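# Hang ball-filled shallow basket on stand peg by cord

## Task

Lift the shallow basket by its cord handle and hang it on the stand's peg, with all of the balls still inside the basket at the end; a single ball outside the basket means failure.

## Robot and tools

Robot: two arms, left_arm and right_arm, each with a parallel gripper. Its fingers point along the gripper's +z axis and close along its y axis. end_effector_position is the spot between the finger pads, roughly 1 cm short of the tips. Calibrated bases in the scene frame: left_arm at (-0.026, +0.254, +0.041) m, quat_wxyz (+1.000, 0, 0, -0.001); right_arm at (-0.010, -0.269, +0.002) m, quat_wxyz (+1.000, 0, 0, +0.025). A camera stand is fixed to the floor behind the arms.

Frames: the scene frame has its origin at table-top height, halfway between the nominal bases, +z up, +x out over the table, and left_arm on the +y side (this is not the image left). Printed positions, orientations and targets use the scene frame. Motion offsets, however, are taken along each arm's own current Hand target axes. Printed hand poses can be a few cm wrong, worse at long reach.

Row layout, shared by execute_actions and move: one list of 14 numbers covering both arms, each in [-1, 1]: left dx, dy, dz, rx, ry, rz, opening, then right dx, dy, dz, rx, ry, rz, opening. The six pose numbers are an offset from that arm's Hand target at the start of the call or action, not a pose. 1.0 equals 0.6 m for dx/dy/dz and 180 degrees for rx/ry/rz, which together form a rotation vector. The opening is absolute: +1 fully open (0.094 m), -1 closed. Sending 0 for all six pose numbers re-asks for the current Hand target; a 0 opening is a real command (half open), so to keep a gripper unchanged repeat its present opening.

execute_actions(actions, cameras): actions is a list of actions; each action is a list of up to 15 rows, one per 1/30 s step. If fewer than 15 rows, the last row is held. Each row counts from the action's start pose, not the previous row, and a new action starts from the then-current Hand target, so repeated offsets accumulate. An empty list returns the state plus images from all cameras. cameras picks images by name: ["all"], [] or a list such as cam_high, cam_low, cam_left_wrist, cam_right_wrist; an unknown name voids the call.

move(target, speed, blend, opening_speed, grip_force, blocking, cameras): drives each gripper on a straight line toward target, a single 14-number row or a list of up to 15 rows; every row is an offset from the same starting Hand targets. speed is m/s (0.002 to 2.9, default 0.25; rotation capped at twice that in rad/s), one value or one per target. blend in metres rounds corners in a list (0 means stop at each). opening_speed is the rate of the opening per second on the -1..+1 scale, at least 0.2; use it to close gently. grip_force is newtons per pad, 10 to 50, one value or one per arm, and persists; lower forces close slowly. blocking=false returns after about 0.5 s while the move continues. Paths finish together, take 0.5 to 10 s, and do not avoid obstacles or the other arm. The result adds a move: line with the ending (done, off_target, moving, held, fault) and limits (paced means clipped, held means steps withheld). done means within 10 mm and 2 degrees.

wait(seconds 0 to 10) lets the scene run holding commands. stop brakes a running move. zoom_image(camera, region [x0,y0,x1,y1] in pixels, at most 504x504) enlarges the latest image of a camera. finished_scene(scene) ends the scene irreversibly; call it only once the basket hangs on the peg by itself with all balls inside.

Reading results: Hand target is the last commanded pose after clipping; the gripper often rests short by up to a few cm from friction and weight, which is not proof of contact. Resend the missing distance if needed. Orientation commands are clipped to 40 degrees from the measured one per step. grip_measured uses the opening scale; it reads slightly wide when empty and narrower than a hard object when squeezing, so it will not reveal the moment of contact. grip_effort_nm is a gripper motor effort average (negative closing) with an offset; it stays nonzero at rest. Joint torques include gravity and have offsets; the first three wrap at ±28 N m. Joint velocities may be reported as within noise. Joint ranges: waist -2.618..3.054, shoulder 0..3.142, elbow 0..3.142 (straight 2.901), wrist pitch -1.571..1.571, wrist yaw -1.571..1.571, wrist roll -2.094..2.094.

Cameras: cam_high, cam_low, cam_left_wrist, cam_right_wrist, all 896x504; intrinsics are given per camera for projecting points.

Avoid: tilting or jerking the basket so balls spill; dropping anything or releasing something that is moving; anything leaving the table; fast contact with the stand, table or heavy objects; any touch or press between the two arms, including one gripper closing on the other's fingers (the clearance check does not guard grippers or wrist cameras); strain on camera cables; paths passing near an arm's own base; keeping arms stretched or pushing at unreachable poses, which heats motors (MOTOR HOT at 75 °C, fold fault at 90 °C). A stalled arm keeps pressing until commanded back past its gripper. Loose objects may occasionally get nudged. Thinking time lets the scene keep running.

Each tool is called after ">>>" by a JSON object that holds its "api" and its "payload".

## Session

>>> {"api": "execute_actions", "payload": {"actions": []}}

>>> {"api": "zoom_image", "payload": {"camera": "cam_high", "region": [440, 220, 640, 400]}}

>>> {"api": "zoom_image", "payload": {"camera": "cam_high", "region": [340, 240, 520, 420]}}

Scene clock: 0.00 s.
left_arm: end_effector_position=(+0.3677, +0.2233, +0.1646) grip_measured=+1.000 grip_effort_nm=n/a end_effector_quat_wxyz=(+0.621, +0.036, +0.783, +0.010) | right_arm: end_effector_position=(+0.3807, -0.2765, +0.1104) grip_measured=+1.000 grip_effort_nm=n/a end_effector_quat_wxyz=(+0.570, +0.057, +0.819, -0.027)
Joint positions: left_arm=[-0.117 1.486 0.327 0.928 -0.087 0.043 0.094] | right_arm=[0.001 1.436 0.379 0.697 0.157 0.081 0.094]
Joint velocities: within noise
Joint torques (N m): no reading
Motor temperatures (°C): left_arm=[24 31 40 30 26 26 29] | right_arm=[25 27 32 29 24 24 25]
Heat: left arm: 40 °C; right arm: 32 °C.
Hand target: left_arm +0.3677, +0.2234, +0.1639; +0.619, +0.036, +0.785, +0.011 | right_arm +0.3802, -0.2767, +0.1093; +0.567, +0.057, +0.821, -0.028
Tool commands: left_gripper/opening=+1.0 right_gripper/opening=+1.0

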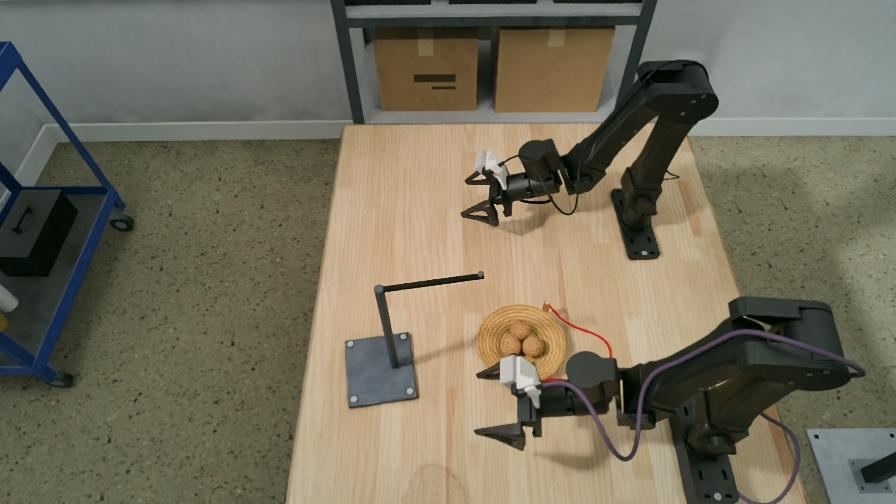

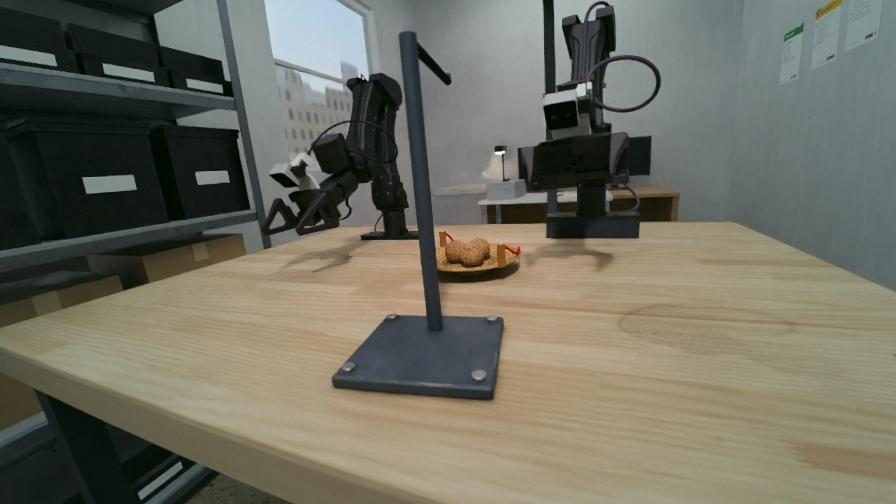

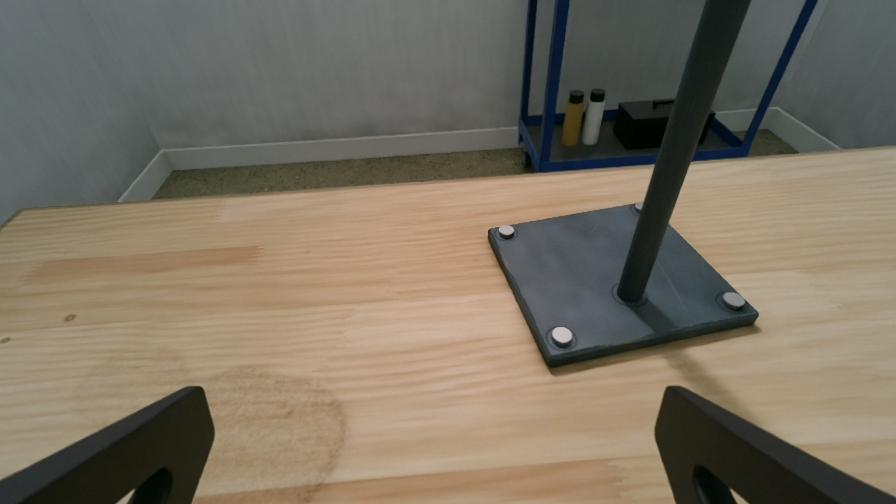

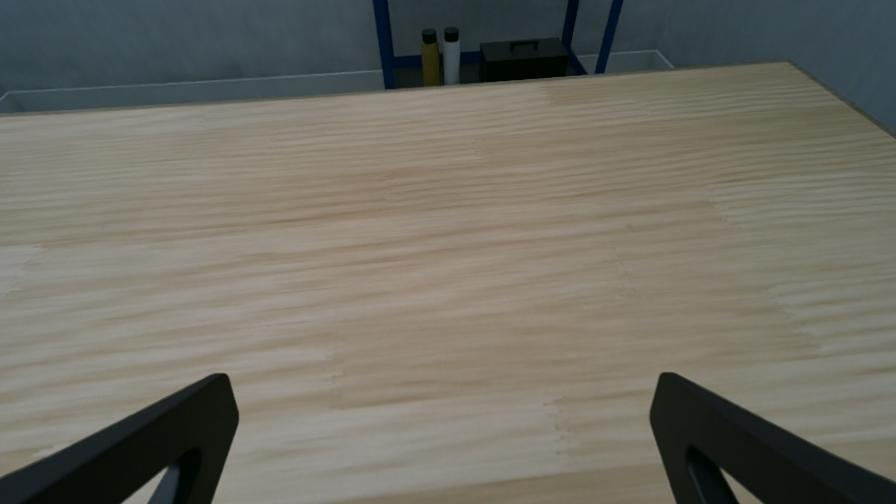

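Scaled by 2.520 from the camera's 896x504 image, which has a finer 1280x720 frame.

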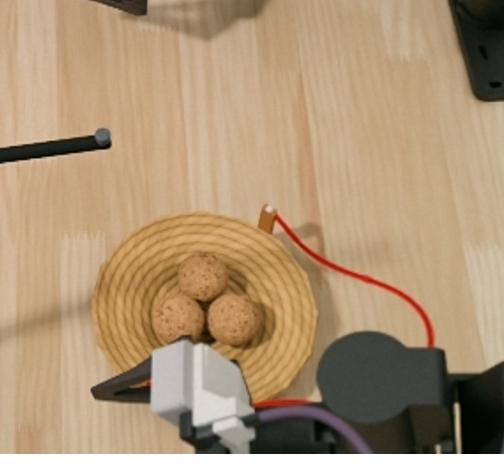

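Scaled by 2.800 from the camera's 896x504 image, which has a finer 1280x720 frame.

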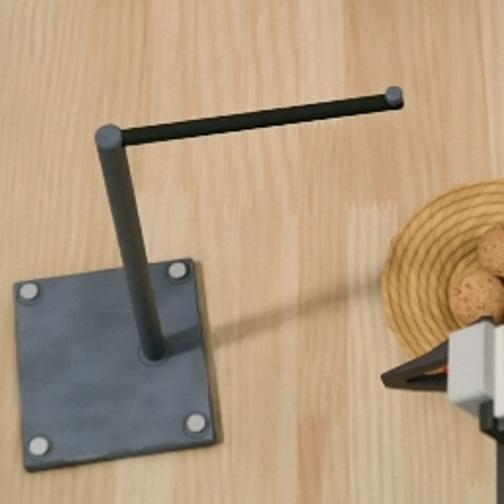

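>>> {"api": "move", "payload": {"target": [0.019,-0.285,-0.409,0.2194,0.3795,0.2472,0.1,0,0,0,0,0,0,1], "speed": 0.2, "cameras": ["cam_high","cam_left_wrist"]}}

Scene clock: 39.07 s.
left_arm: end_effector_position=(+0.1206, +0.0635, +0.1970) grip_measured=+0.103 grip_effort_nm=-0.17 end_effector_quat_wxyz=(+0.006, +0.487, +0.874, +0.001) | right_arm: end_effector_position=(+0.3807, -0.2765, +0.1104) grip_measured=+1.000 grip_effort_nm=0.02 end_effector_quat_wxyz=(+0.570, +0.057, +0.819, -0.027)
Joint positions: left_arm=[-0.923 1.444 1.308 -1.425 -0.008 0.091 0.052] | right_arm=[0.001 1.436 0.379 0.697 0.157 0.081 0.094]
Joint torques (N m): left_arm=[-0.4 -3.97 8.65 0.01 0.11 -0.08] | right_arm=[0.06 -5.82 6.3 1.47 0.04 -0.02]
Heat: left arm: 43 °C; right arm: 34 °C.
Hand target: left_arm +0.1192, +0.0607, +0.1998; +0.000, +0.485, +0.874, +0.000 | right_arm +0.3802, -0.2767, +0.1093; +0.567, +0.057, +0.821, -0.028
Off the commanded pose: left_arm 0.004 m, 1 deg | right_arm 0.001 m, 0 deg.
move: done
Images, in order (width x height): cam_high 896x504, cam_left_wrist 896x504.

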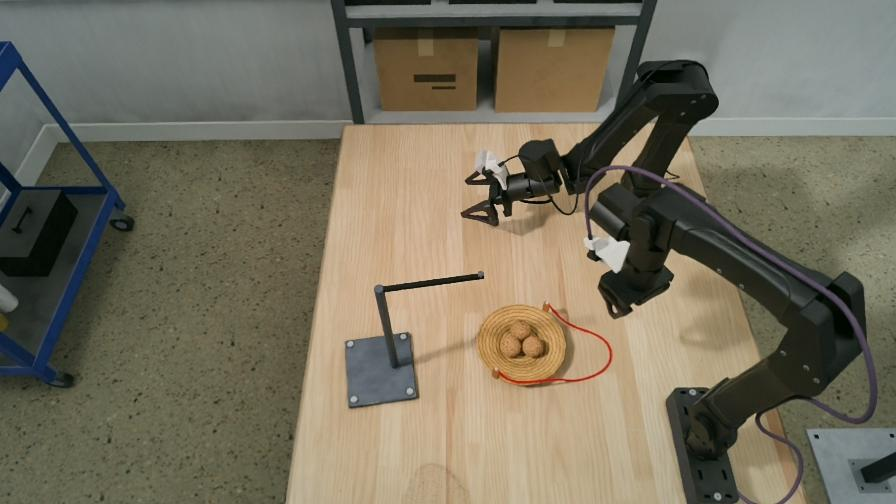

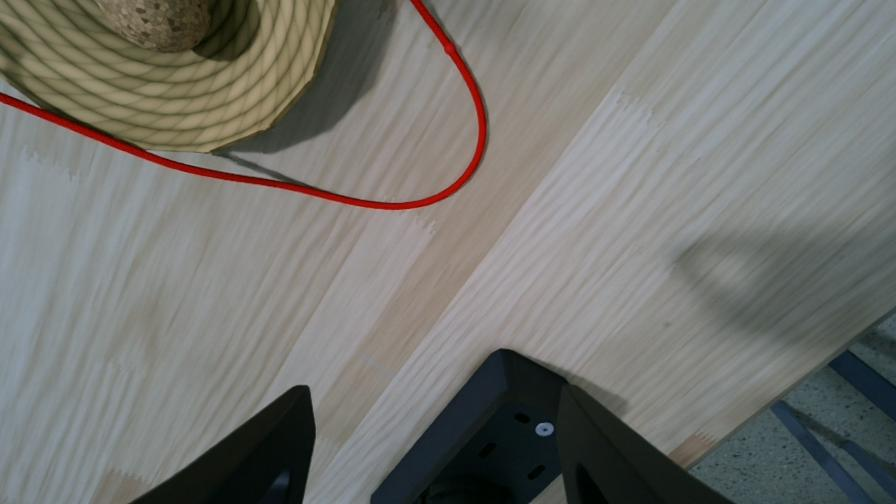

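>>> {"api": "zoom_image", "payload": {"camera": "cam_high", "region": [460, 280, 640, 400]}}

Scaled by 2.800 from the camera's 896x504 image, which has a finer 1280x720 frame.

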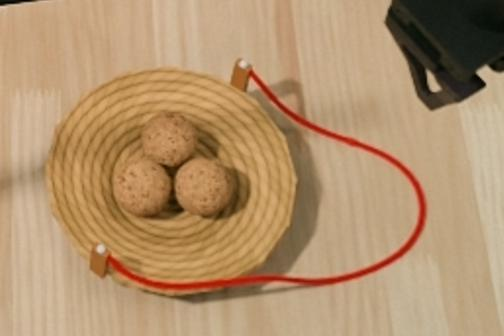

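>>> {"api": "move", "payload": {"target": [0.038,0.0179,0.2,0,0,0.4,0.0,0,0,0,0,0,0,1], "speed": 0.15, "cameras": ["cam_left_wrist"]}}

Scene clock: 91.50 s.
left_arm: end_effector_position=(+0.1167, +0.0844, +0.0822) grip_measured=+0.003 grip_effort_nm=-0.17 end_effector_quat_wxyz=(-0.004, +0.906, +0.424, +0.003) | right_arm: end_effector_position=(+0.3807, -0.2765, +0.1104) grip_measured=+1.000 grip_effort_nm=0.02 end_effector_quat_wxyz=(+0.570, +0.057, +0.819, -0.027)
Joint positions: left_arm=[-0.88 1.444 0.845 -0.978 -0.007 1.384 0.047] | right_arm=[0.001 1.436 0.379 0.697 0.157 0.081 0.094]
Joint torques (N m): left_arm=[0.65 -5.79 4.85 0.36 0.11 0.12] | right_arm=[0.05 -5.75 6.32 1.48 0.04 -0.01]
Motor temperatures (°C): left_arm=[23 31 45 30 26 26 28] | right_arm=[25 28 34 34 24 24 25]
Heat: left arm: 45 °C; right arm: 34 °C.
Hand target: left_arm +0.1162, +0.0855, +0.0799; +0.000, +0.907, +0.422, +0.000 | right_arm +0.3802, -0.2767, +0.1093; +0.567, +0.057, +0.821, -0.028
Off the commanded pose: left_arm 0.003 m, 1 deg | right_arm 0.001 m, 0 deg.
move: done
Images, in order (width x height): cam_left_wrist 896x504.

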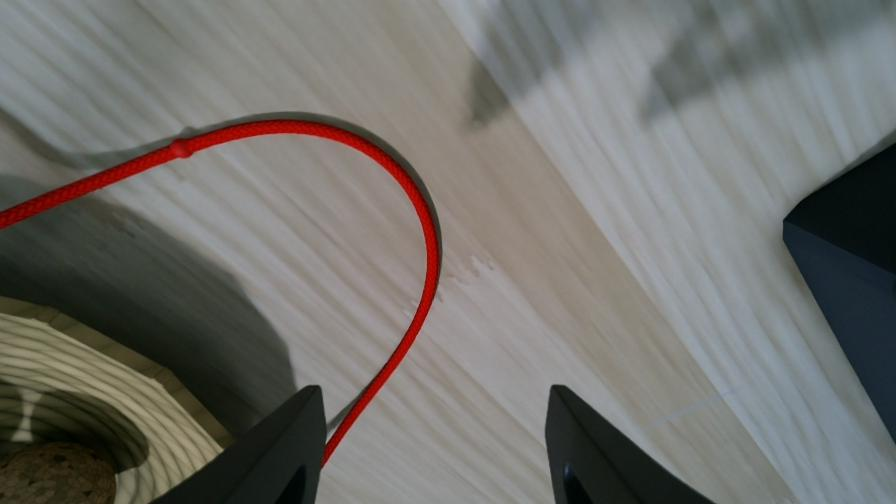

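>>> {"api": "move", "payload": {"target": [0,0.004,0.0917,0,0,0,-0.2,0,0,0,0,0,0,1], "speed": 0.08, "cameras": ["cam_left_wrist"]}}

Scene clock: 99.73 s.
left_arm: end_effector_position=(+0.1196, +0.0810, +0.0312) grip_measured=-0.197 grip_effort_nm=-0.17 end_effector_quat_wxyz=(+0.006, +0.906, +0.423, +0.005) | right_arm: end_effector_position=(+0.3807, -0.2765, +0.1104) grip_measured=+1.000 grip_effort_nm=0.02 end_effector_quat_wxyz=(+0.570, +0.057, +0.819, -0.027)
Joint positions: left_arm=[-0.88 1.545 0.709 -0.72 -0.007 1.387 0.038] | right_arm=[0.001 1.436 0.379 0.697 0.157 0.081 0.094]
Joint torques (N m): left_arm=[0.77 -3.96 4.45 0.38 0.11 0.1] | right_arm=[0.01 -5.78 6.3 1.49 0.04 -0.02]
Heat: left arm: 44 °C; right arm: 34 °C.
Hand target: left_arm +0.1180, +0.0840, +0.0248; +0.000, +0.907, +0.422, +0.000 | right_arm +0.3802, -0.2767, +0.1093; +0.567, +0.057, +0.821, -0.028
Off the commanded pose: left_arm 0.007 m, 1 deg | right_arm 0.001 m, 0 deg.
move: done
Images, in order (width x height): cam_left_wrist 896x504.

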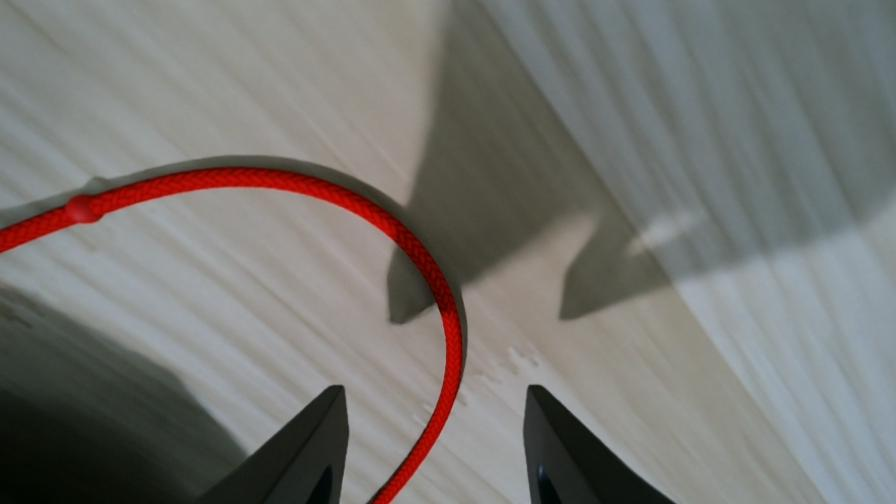

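>>> {"api": "move", "payload": {"target": [0,-0.005,0.027,0,0,0,-0.2,0,0,0,0,0,0,1], "speed": 0.05, "cameras": ["cam_left_wrist"]}}

Scene clock: 105.00 s.
left_arm: end_effector_position=(+0.1182, +0.0827, +0.0152) grip_measured=-0.197 grip_effort_nm=-0.17 end_effector_quat_wxyz=(+0.007, +0.906, +0.423, +0.006) | right_arm: end_effector_position=(+0.3807, -0.2765, +0.1104) grip_measured=+1.000 grip_effort_nm=0.02 end_effector_quat_wxyz=(+0.570, +0.057, +0.819, -0.027)
Joint positions: left_arm=[-0.88 1.581 0.665 -0.639 -0.007 1.387 0.038] | right_arm=[0.001 1.436 0.379 0.697 0.157 0.081 0.094]
Joint torques (N m): left_arm=[0.59 -3.99 4.08 0.42 0.11 0.08] | right_arm=[0.05 -5.76 6.3 1.48 0.05 -0.02]
Heat: left arm: 43 °C; right arm: 34 °C.
Hand target: left_arm +0.1157, +0.0859, +0.0086; +0.000, +0.907, +0.422, +0.000 | right_arm +0.3802, -0.2767, +0.1093; +0.567, +0.057, +0.821, -0.028
Off the commanded pose: left_arm 0.008 m, 1 deg | right_arm 0.001 m, 0 deg.
move: done
Images, in order (width x height): cam_left_wrist 896x504.

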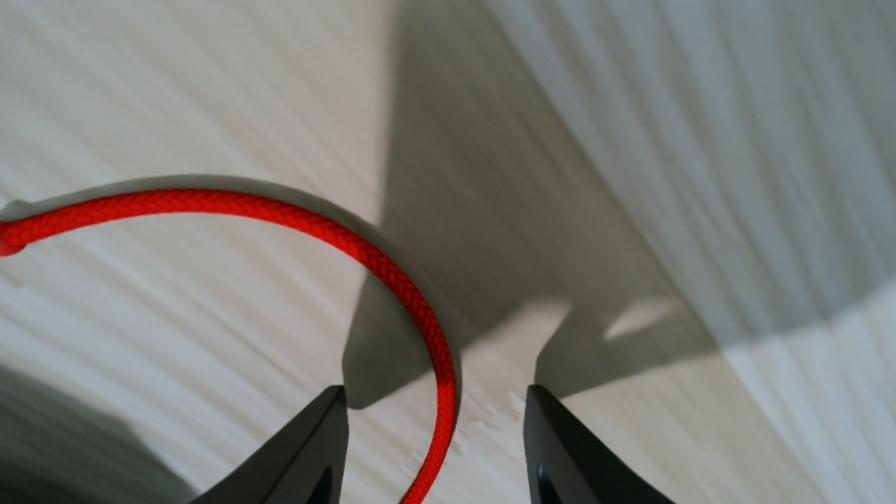

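>>> {"api": "move", "payload": {"target": [0,0,0.004,0,0,0,-0.2,0,0,0,0,0,0,1], "speed": 0.03}}

>>> {"api": "move", "payload": {"target": [0,0,0,0,0,0,-1,0,0,0,0,0,0,1], "opening_speed": 0.7, "cameras": ["cam_left_wrist"]}}

Scene clock: 110.63 s.
left_arm: end_effector_position=(+0.1194, +0.0812, +0.0139) grip_measured=-0.197 grip_effort_nm=-0.17 end_effector_quat_wxyz=(+0.009, +0.906, +0.423, +0.006) | right_arm: end_effector_position=(+0.3807, -0.2765, +0.1104) grip_measured=+1.000 grip_effort_nm=0.02 end_effector_quat_wxyz=(+0.570, +0.057, +0.819, -0.027)
Joint positions: left_arm=[-0.88 1.588 0.665 -0.628 -0.007 1.387 0.038] | right_arm=[0.001 1.436 0.379 0.697 0.157 0.081 0.094]
Joint torques (N m): left_arm=[0.59 -3.99 3.71 0.4 0.11 0.08] | right_arm=[0.02 -5.78 6.35 1.48 0.05 -0.01]
Heat: left arm: 42 °C; right arm: 34 °C.
Hand target: left_arm +0.1157, +0.0859, +0.0062; +0.000, +0.907, +0.422, +0.000 | right_arm +0.3802, -0.2767, +0.1093; +0.567, +0.057, +0.821, -0.028
Off the commanded pose: left_arm 0.010 m, 1 deg | right_arm 0.001 m, 0 deg.
move: done

Scene clock: 112.00 s.
left_arm: end_effector_position=(+0.1195, +0.0810, +0.0139) grip_measured=-0.993 grip_effort_nm=-0.39 end_effector_quat_wxyz=(+0.010, +0.906, +0.423, +0.006) | right_arm: end_effector_position=(+0.3807, -0.2765, +0.1104) grip_measured=+1.000 grip_effort_nm=0.02 end_effector_quat_wxyz=(+0.570, +0.057, +0.819, -0.027)
Joint positions: left_arm=[-0.88 1.588 0.665 -0.627 -0.007 1.387 0] | right_arm=[0.001 1.436 0.379 0.697 0.157 0.081 0.094]
Joint torques (N m): left_arm=[0.59 -3.99 3.73 0.42 0.11 0.08] | right_arm=[0.09 -5.76 6.32 1.46 0.04 -0.01]
Heat: left arm: 42 °C; right arm: 34 °C.
Hand target: left_arm +0.1156, +0.0860, +0.0062; +0.000, +0.907, +0.422, +0.000 | right_arm +0.3802, -0.2767, +0.1093; +0.567, +0.057, +0.821, -0.028
Off the commanded pose: left_arm 0.010 m, 1 deg | right_arm 0.001 m, 0 deg.
move: done
Images, in order (width x height): cam_left_wrist 896x504.

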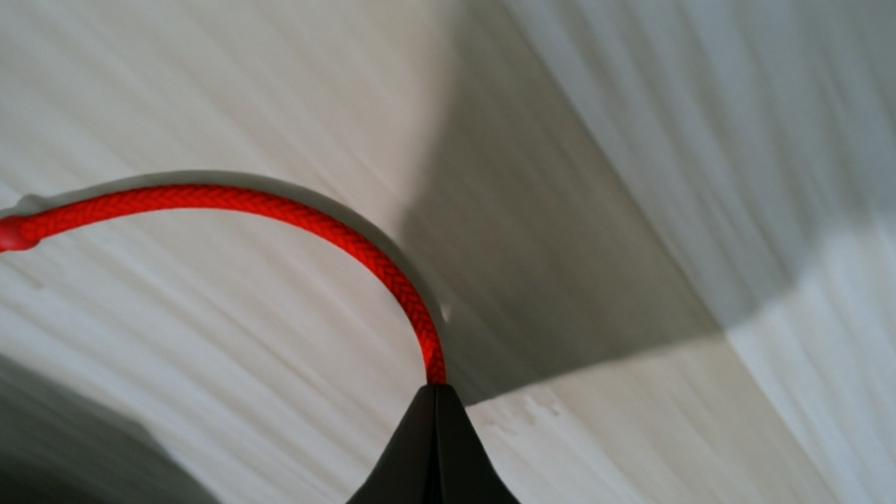

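>>> {"api": "move", "payload": {"target": [0,0,0,0,0,0,-0.3,0,0,0,0,0,0,1], "opening_speed": 1.5}}

>>> {"api": "move", "payload": {"target": [0,0,0.008,0,0,0,-0.3,0,0,0,0,0,0,1], "speed": 0.03, "cameras": ["cam_left_wrist"]}}

Scene clock: 116.63 s.
left_arm: end_effector_position=(+0.1185, +0.0823, +0.0129) grip_measured=-0.303 grip_effort_nm=0.12 end_effector_quat_wxyz=(+0.007, +0.906, +0.423, +0.006) | right_arm: end_effector_position=(+0.3807, -0.2765, +0.1104) grip_measured=+1.000 grip_effort_nm=0.02 end_effector_quat_wxyz=(+0.570, +0.057, +0.819, -0.027)
Joint positions: left_arm=[-0.88 1.588 0.661 -0.626 -0.007 1.387 0.033] | right_arm=[0.001 1.436 0.379 0.697 0.157 0.081 0.094]
Joint torques (N m): left_arm=[0.59 -4 4.01 0.41 0.11 0.08] | right_arm=[0.03 -5.75 6.35 1.47 0.04 -0.02]
Heat: left arm: 42 °C; right arm: 34 °C.
Hand target: left_arm +0.1157, +0.0859, +0.0062; +0.000, +0.907, +0.422, +0.000 | right_arm +0.3802, -0.2767, +0.1093; +0.567, +0.057, +0.821, -0.028
Off the commanded pose: left_arm 0.008 m, 1 deg | right_arm 0.001 m, 0 deg.
move: done

Scene clock: 117.33 s.
left_arm: end_effector_position=(+0.1194, +0.0812, +0.0113) grip_measured=-0.303 grip_effort_nm=0.12 end_effector_quat_wxyz=(+0.009, +0.906, +0.423, +0.006) | right_arm: end_effector_position=(+0.3807, -0.2765, +0.1104) grip_measured=+1.000 grip_effort_nm=0.02 end_effector_quat_wxyz=(+0.570, +0.057, +0.819, -0.027)
Joint positions: left_arm=[-0.88 1.595 0.66 -0.615 -0.007 1.387 0.033] | right_arm=[0.001 1.436 0.379 0.697 0.157 0.081 0.094]
Joint torques (N m): left_arm=[0.59 -3.34 3.4 0.54 0.11 0.08] | right_arm=[0.1 -5.75 6.37 1.47 0.04 -0.01]
Heat: left arm: 42 °C; right arm: 34 °C.
Hand target: left_arm +0.1157, +0.0859, +0.0014; +0.000, +0.907, +0.422, +0.000 | right_arm +0.3802, -0.2767, +0.1093; +0.567, +0.057, +0.821, -0.028
Off the commanded pose: left_arm 0.012 m, 1 deg | right_arm 0.001 m, 0 deg.
move: off_target (left_arm)
Images, in order (width x height): cam_left_wrist 896x504.

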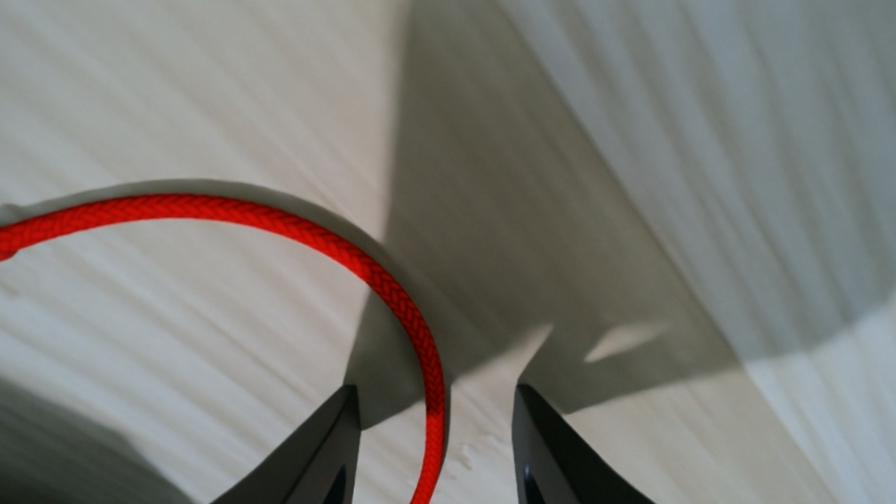

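>>> {"api": "move", "payload": {"target": [0,0,-0.003,0,0,0,-1,0,0,0,0,0,0,1], "opening_speed": 0.7, "cameras": ["cam_left_wrist"]}}

Scene clock: 122.83 s.
left_arm: end_effector_position=(+0.1207, +0.0797, +0.0114) grip_measured=-0.960 grip_effort_nm=-0.97 end_effector_quat_wxyz=(+0.013, +0.906, +0.423, +0.007) | right_arm: end_effector_position=(+0.3807, -0.2765, +0.1104) grip_measured=+1.000 grip_effort_nm=0.02 end_effector_quat_wxyz=(+0.570, +0.057, +0.819, -0.027)
Joint positions: left_arm=[-0.88 1.595 0.66 -0.607 -0.007 1.387 0.002] | right_arm=[0.001 1.436 0.379 0.697 0.157 0.081 0.094]
Joint torques (N m): left_arm=[0.61 -3.82 3.7 0.37 0.11 0.08] | right_arm=[0.06 -5.74 6.32 1.47 0.05 -0.02]
Heat: left arm: 41 °C; right arm: 34 °C.
Hand target: left_arm +0.1157, +0.0859, +0.0032; +0.000, +0.907, +0.422, +0.000 | right_arm +0.3802, -0.2767, +0.1093; +0.567, +0.057, +0.821, -0.028
Off the commanded pose: left_arm 0.011 m, 2 deg | right_arm 0.001 m, 0 deg.
move: off_target (left_arm)
Images, in order (width x height): cam_left_wrist 896x504.

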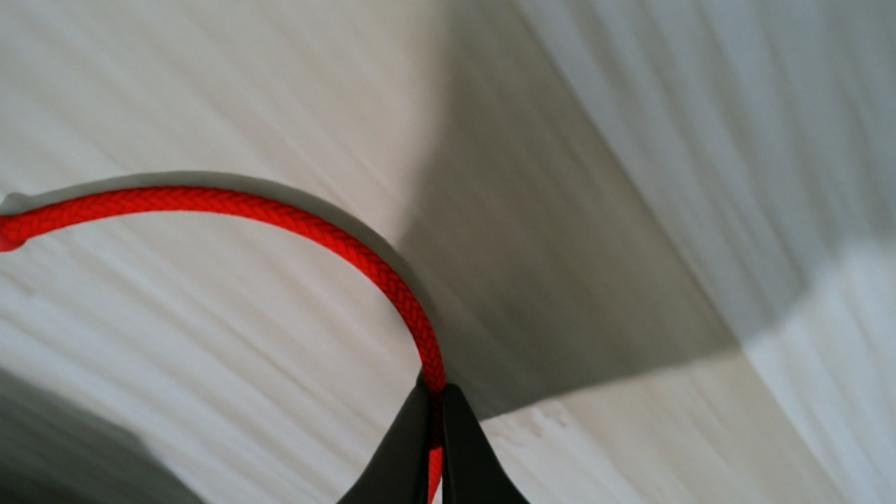

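>>> {"api": "move", "payload": {"target": [[0.0547,0.1375,-0.195,0,0,0,-1,0,0,0,0,0,0,1],[0.1173,0.2695,-0.3283,-0.2303,-0.004,-0.2874,-1,0,0,0,0,0,0,1]], "speed": 0.12, "blend": [0.02,0], "cameras": ["cam_high","cam_low","cam_left_wrist"]}}

Scene clock: 149.07 s.
left_arm: end_effector_position=(+0.2873, +0.0354, +0.1947) grip_measured=-0.963 grip_effort_nm=-1.06 end_effector_quat_wxyz=(+0.299, +0.586, +0.740, +0.139) | right_arm: end_effector_position=(+0.3807, -0.2765, +0.1104) grip_measured=+1.000 grip_effort_nm=0.02 end_effector_quat_wxyz=(+0.570, +0.057, +0.819, -0.027)
Joint positions: left_arm=[-0.757 1.455 1.104 -0.616 -0.317 0.679 0.002] | right_arm=[0.001 1.436 0.379 0.697 0.157 0.081 0.094]
Joint torques (N m): left_arm=[-0.54 -9.47 6.08 1.52 -0.16 -0.11] | right_arm=[0.08 -5.78 6.35 1.46 0.03 -0.01]
Heat: left arm: 41 °C; right arm: 35 °C.
Hand target: left_arm +0.2849, +0.0358, +0.2001; +0.312, +0.579, +0.740, +0.139 | right_arm +0.3802, -0.2767, +0.1093; +0.567, +0.057, +0.821, -0.028
Off the commanded pose: left_arm 0.006 m, 2 deg | right_arm 0.001 m, 0 deg.
move: done
Images, in order (width x height): cam_high 896x504, cam_low 896x504, cam_left_wrist 896x504.

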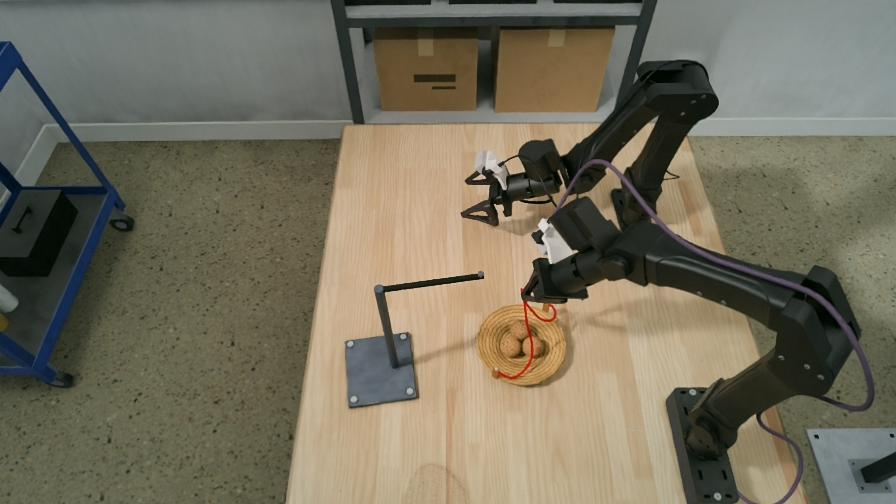

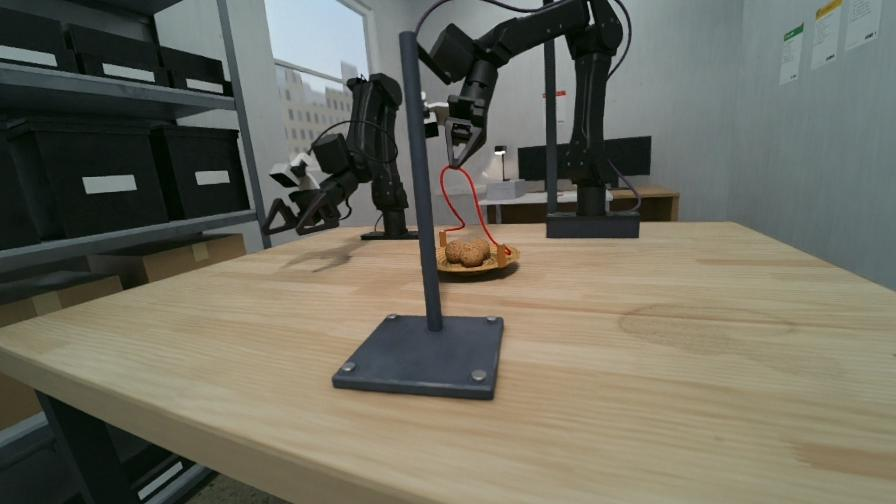

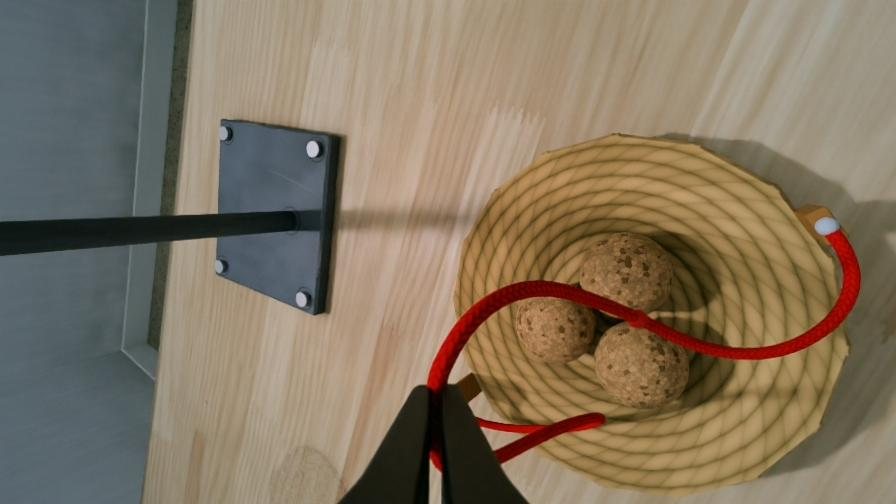

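>>> {"api": "zoom_image", "payload": {"camera": "cam_high", "region": [460, 240, 640, 400]}}

Scaled by 2.800 from the camera's 896x504 image, which has a finer 1280x720 frame.

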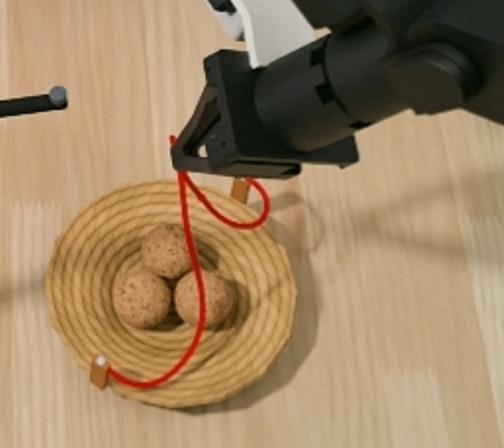

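>>> {"api": "move", "payload": {"target": [[-0.0245,0.0106,-0.0166,0,0,0,-1,0,0,0,0,0,0,1],[-0.0245,0.045,-0.1078,0,0,0,-1,0,0,0,0,0,0,1]], "speed": [0.06,0.035], "cameras": ["cam_high","cam_low","cam_left_wrist"]}}

Scene clock: 165.43 s.
left_arm: end_effector_position=(+0.2703, +0.0388, +0.2534) grip_measured=-0.963 grip_effort_nm=-1.06 end_effector_quat_wxyz=(+0.298, +0.586, +0.740, +0.139) | right_arm: end_effector_position=(+0.3807, -0.2765, +0.1104) grip_measured=+1.000 grip_effort_nm=0.02 end_effector_quat_wxyz=(+0.570, +0.057, +0.819, -0.027)
Joint positions: left_arm=[-0.792 1.406 1.298 -0.872 -0.337 0.648 0.002] | right_arm=[0.001 1.436 0.379 0.697 0.157 0.081 0.094]
Joint torques (N m): left_arm=[-0.55 -8.58 9.72 1.06 -0.21 -0.11] | right_arm=[0.08 -5.76 6.3 1.47 0.04 -0.01]
Heat: left arm: 42 °C; right arm: 35 °C.
Hand target: left_arm +0.2674, +0.0399, +0.2694; +0.312, +0.579, +0.740, +0.139 | right_arm +0.3802, -0.2767, +0.1093; +0.567, +0.057, +0.821, -0.028
Off the commanded pose: left_arm 0.016 m, 2 deg | right_arm 0.001 m, 0 deg.
move: off_target (left_arm)
Images, in order (width x height): cam_high 896x504, cam_low 896x504, cam_left_wrist 896x504.

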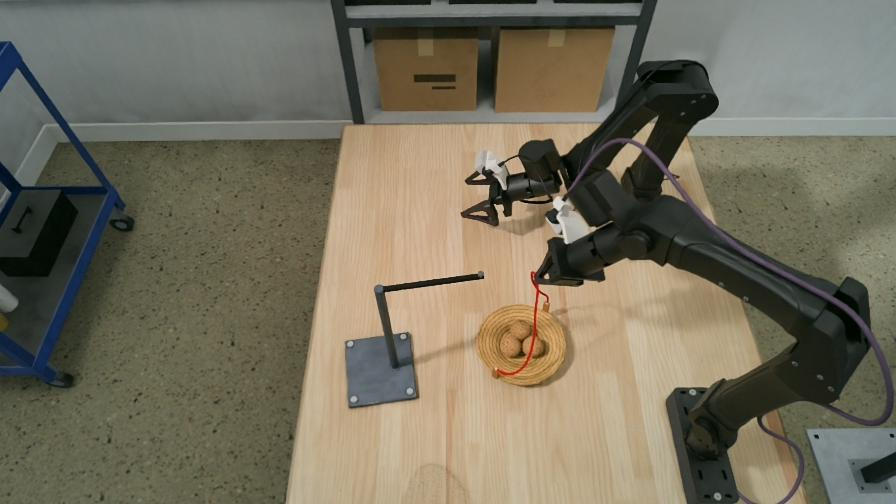

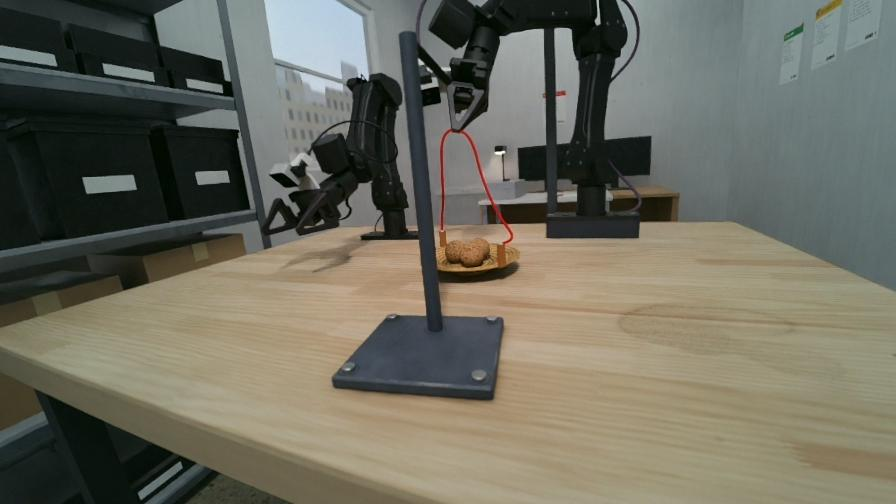

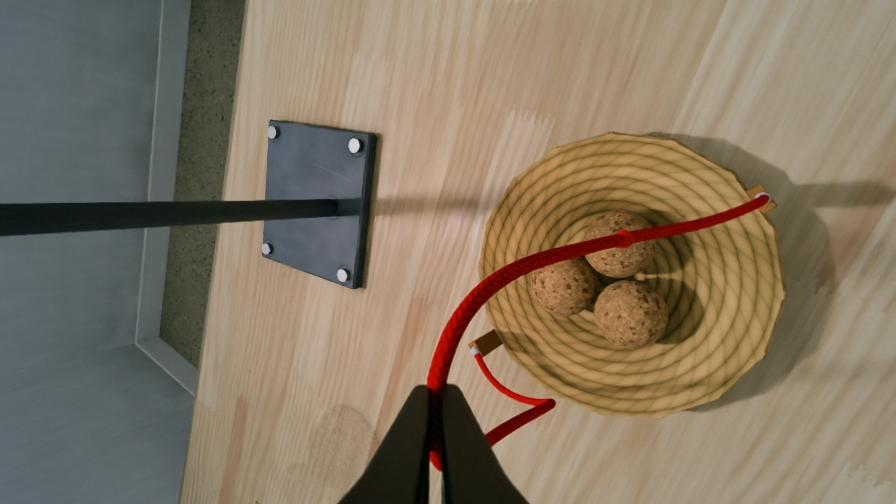

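>>> {"api": "move", "payload": {"target": [0,0.034,-0.046,0,0,0,-1,0,0,0,0,0,0,1], "speed": 0.025, "cameras": ["cam_high","cam_low","cam_left_wrist"]}}

Scene clock: 189.77 s.
left_arm: end_effector_position=(+0.2668, +0.0463, +0.2839) grip_measured=-0.963 grip_effort_nm=-1.06 end_effector_quat_wxyz=(+0.295, +0.585, +0.742, +0.140) | right_arm: end_effector_position=(+0.3807, -0.2765, +0.1104) grip_measured=+1.000 grip_effort_nm=0.03 end_effector_quat_wxyz=(+0.570, +0.057, +0.819, -0.027)
Joint positions: left_arm=[-0.784 1.406 1.424 -1.004 -0.336 0.651 0.002] | right_arm=[0.001 1.436 0.379 0.697 0.157 0.081 0.094]
Joint torques (N m): left_arm=[0.59 -8.59 9.94 1.12 -0.1 0.06] | right_arm=[0.08 -5.75 6.31 1.47 0.04 -0.02]
Heat: left arm: 45 °C; right arm: 35 °C.
Hand target: left_arm +0.2659, +0.0500, +0.3022; +0.312, +0.579, +0.740, +0.139 | right_arm +0.3802, -0.2767, +0.1093; +0.567, +0.057, +0.821, -0.028
Off the commanded pose: left_arm 0.019 m, 2 deg | right_arm 0.001 m, 0 deg.
move: off_target (left_arm)
Images, in order (width x height): cam_high 896x504, cam_low 896x504, cam_left_wrist 896x504.

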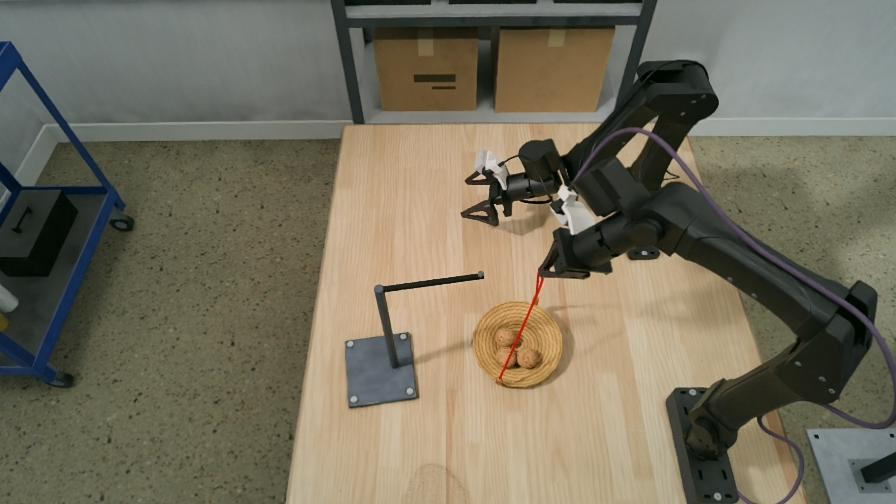

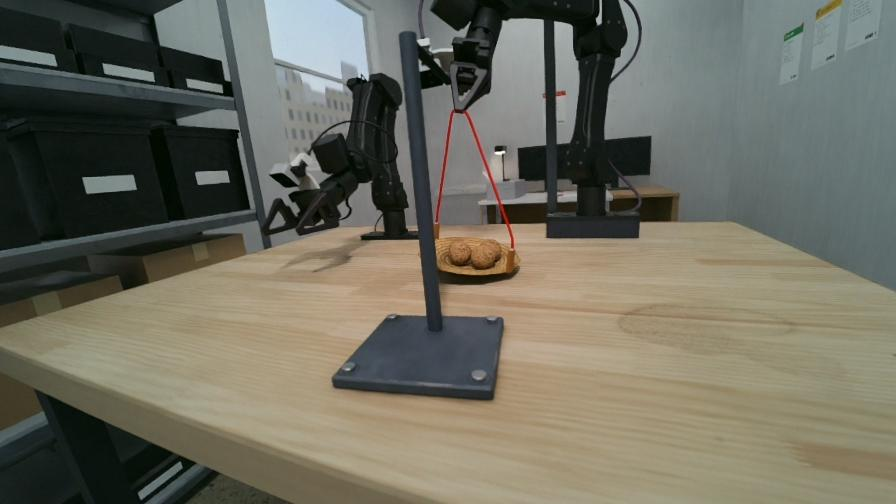

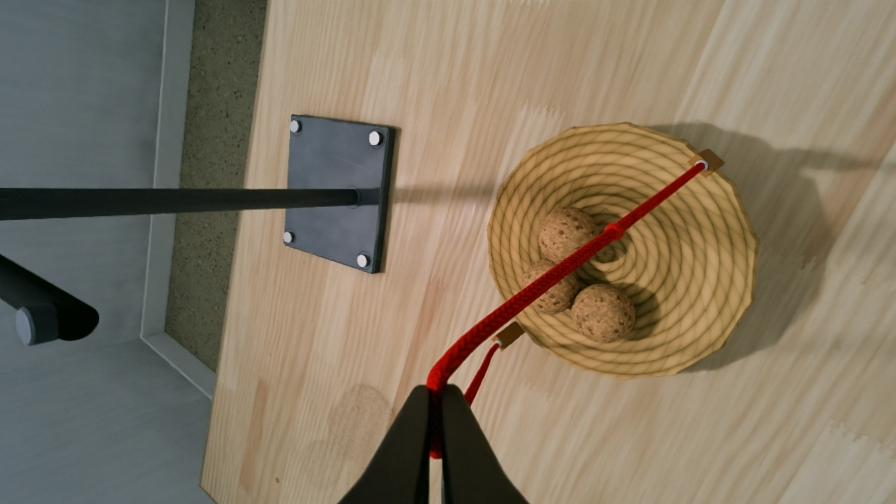

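>>> {"api": "move", "payload": {"target": [0,0.017,-0.023,0,0,0,-1,0,0,0,0,0,0,1], "speed": 0.02, "cameras": ["cam_low","cam_left_wrist","cam_high"]}}

>>> {"api": "zoom_image", "payload": {"camera": "cam_low", "region": [400, 80, 560, 300]}}

>>> {"api": "zoom_image", "payload": {"camera": "cam_high", "region": [440, 240, 620, 400]}}

Scene clock: 204.80 s.
left_arm: end_effector_position=(+0.2639, +0.0527, +0.2993) grip_measured=-0.963 grip_effort_nm=-1.06 end_effector_quat_wxyz=(+0.290, +0.587, +0.743, +0.139) | right_arm: end_effector_position=(+0.3807, -0.2765, +0.1104) grip_measured=+1.000 grip_effort_nm=0.02 end_effector_quat_wxyz=(+0.570, +0.057, +0.819, -0.027)
Joint positions: left_arm=[-0.771 1.406 1.493 -1.078 -0.325 0.661 0.002] | right_arm=[0.001 1.436 0.379 0.697 0.157 0.081 0.094]
Joint torques (N m): left_arm=[0.62 -7.88 10.11 1.25 -0.13 0.06] | right_arm=[0.03 -5.81 6.3 1.47 0.04 -0.02]
Heat: left arm: 45 °C; right arm: 35 °C.
Hand target: left_arm +0.2651, +0.0552, +0.3184; +0.312, +0.579, +0.740, +0.139 | right_arm +0.3802, -0.2767, +0.1093; +0.567, +0.057, +0.821, -0.028
Off the commanded pose: left_arm 0.019 m, 3 deg | right_arm 0.001 m, 0 deg.
move: off_target (left_arm)
Images, in order (width x height): cam_high 896x504, cam_low 896x504, cam_left_wrist 896x504.

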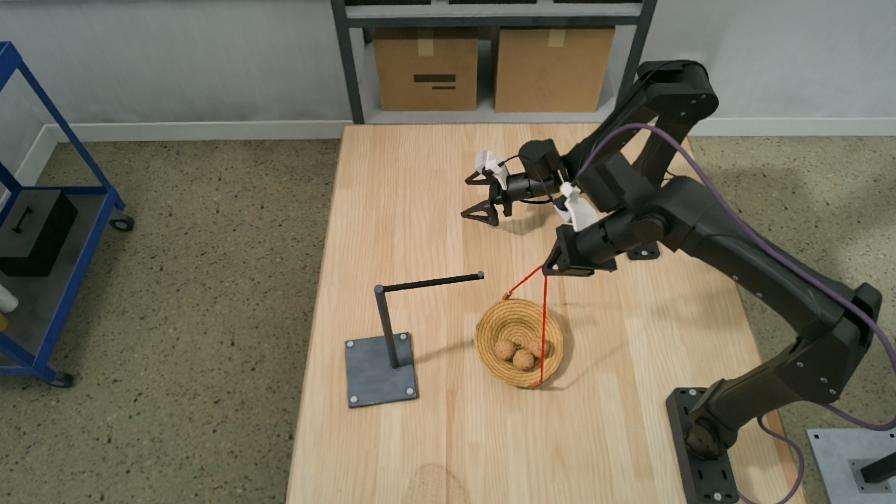

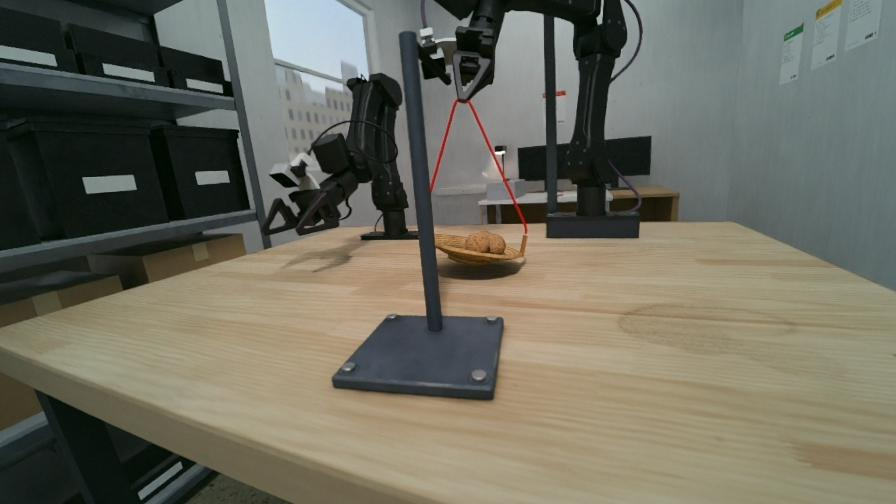

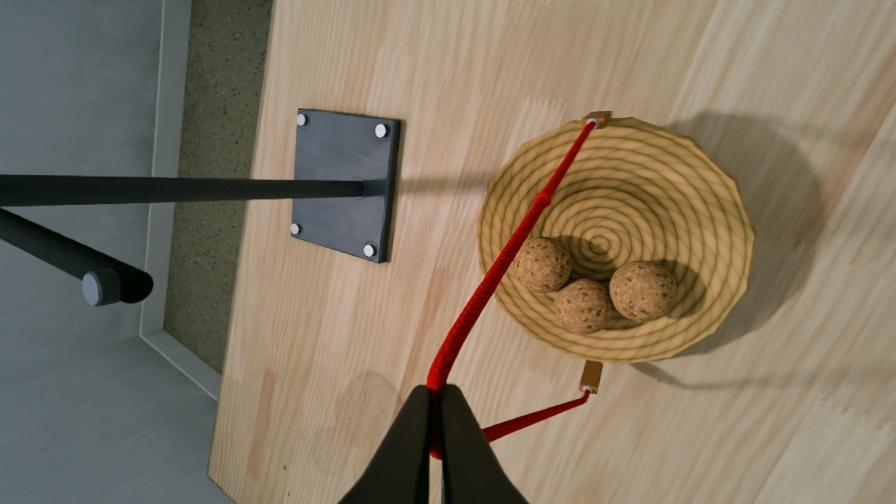

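Scaled by 2.291 from the camera's 896x504 image, which has a finer 1280x720 frame.

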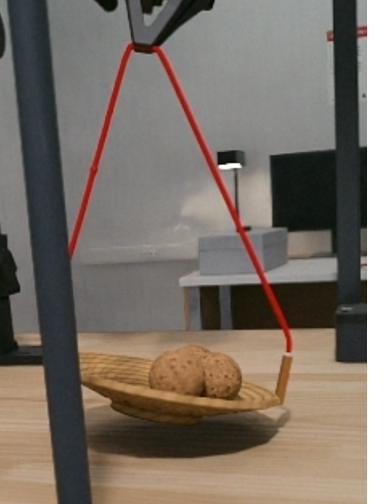

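Scaled by 2.800 from the camera's 896x504 image, which has a finer 1280x720 frame.

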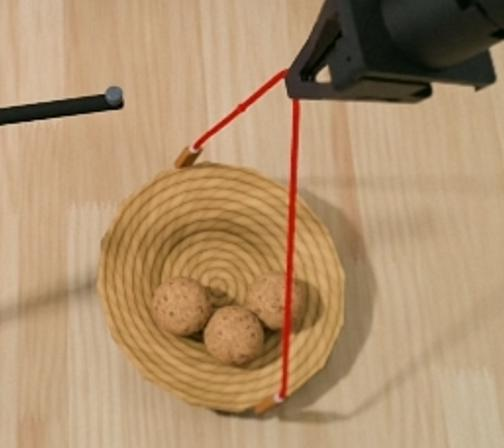

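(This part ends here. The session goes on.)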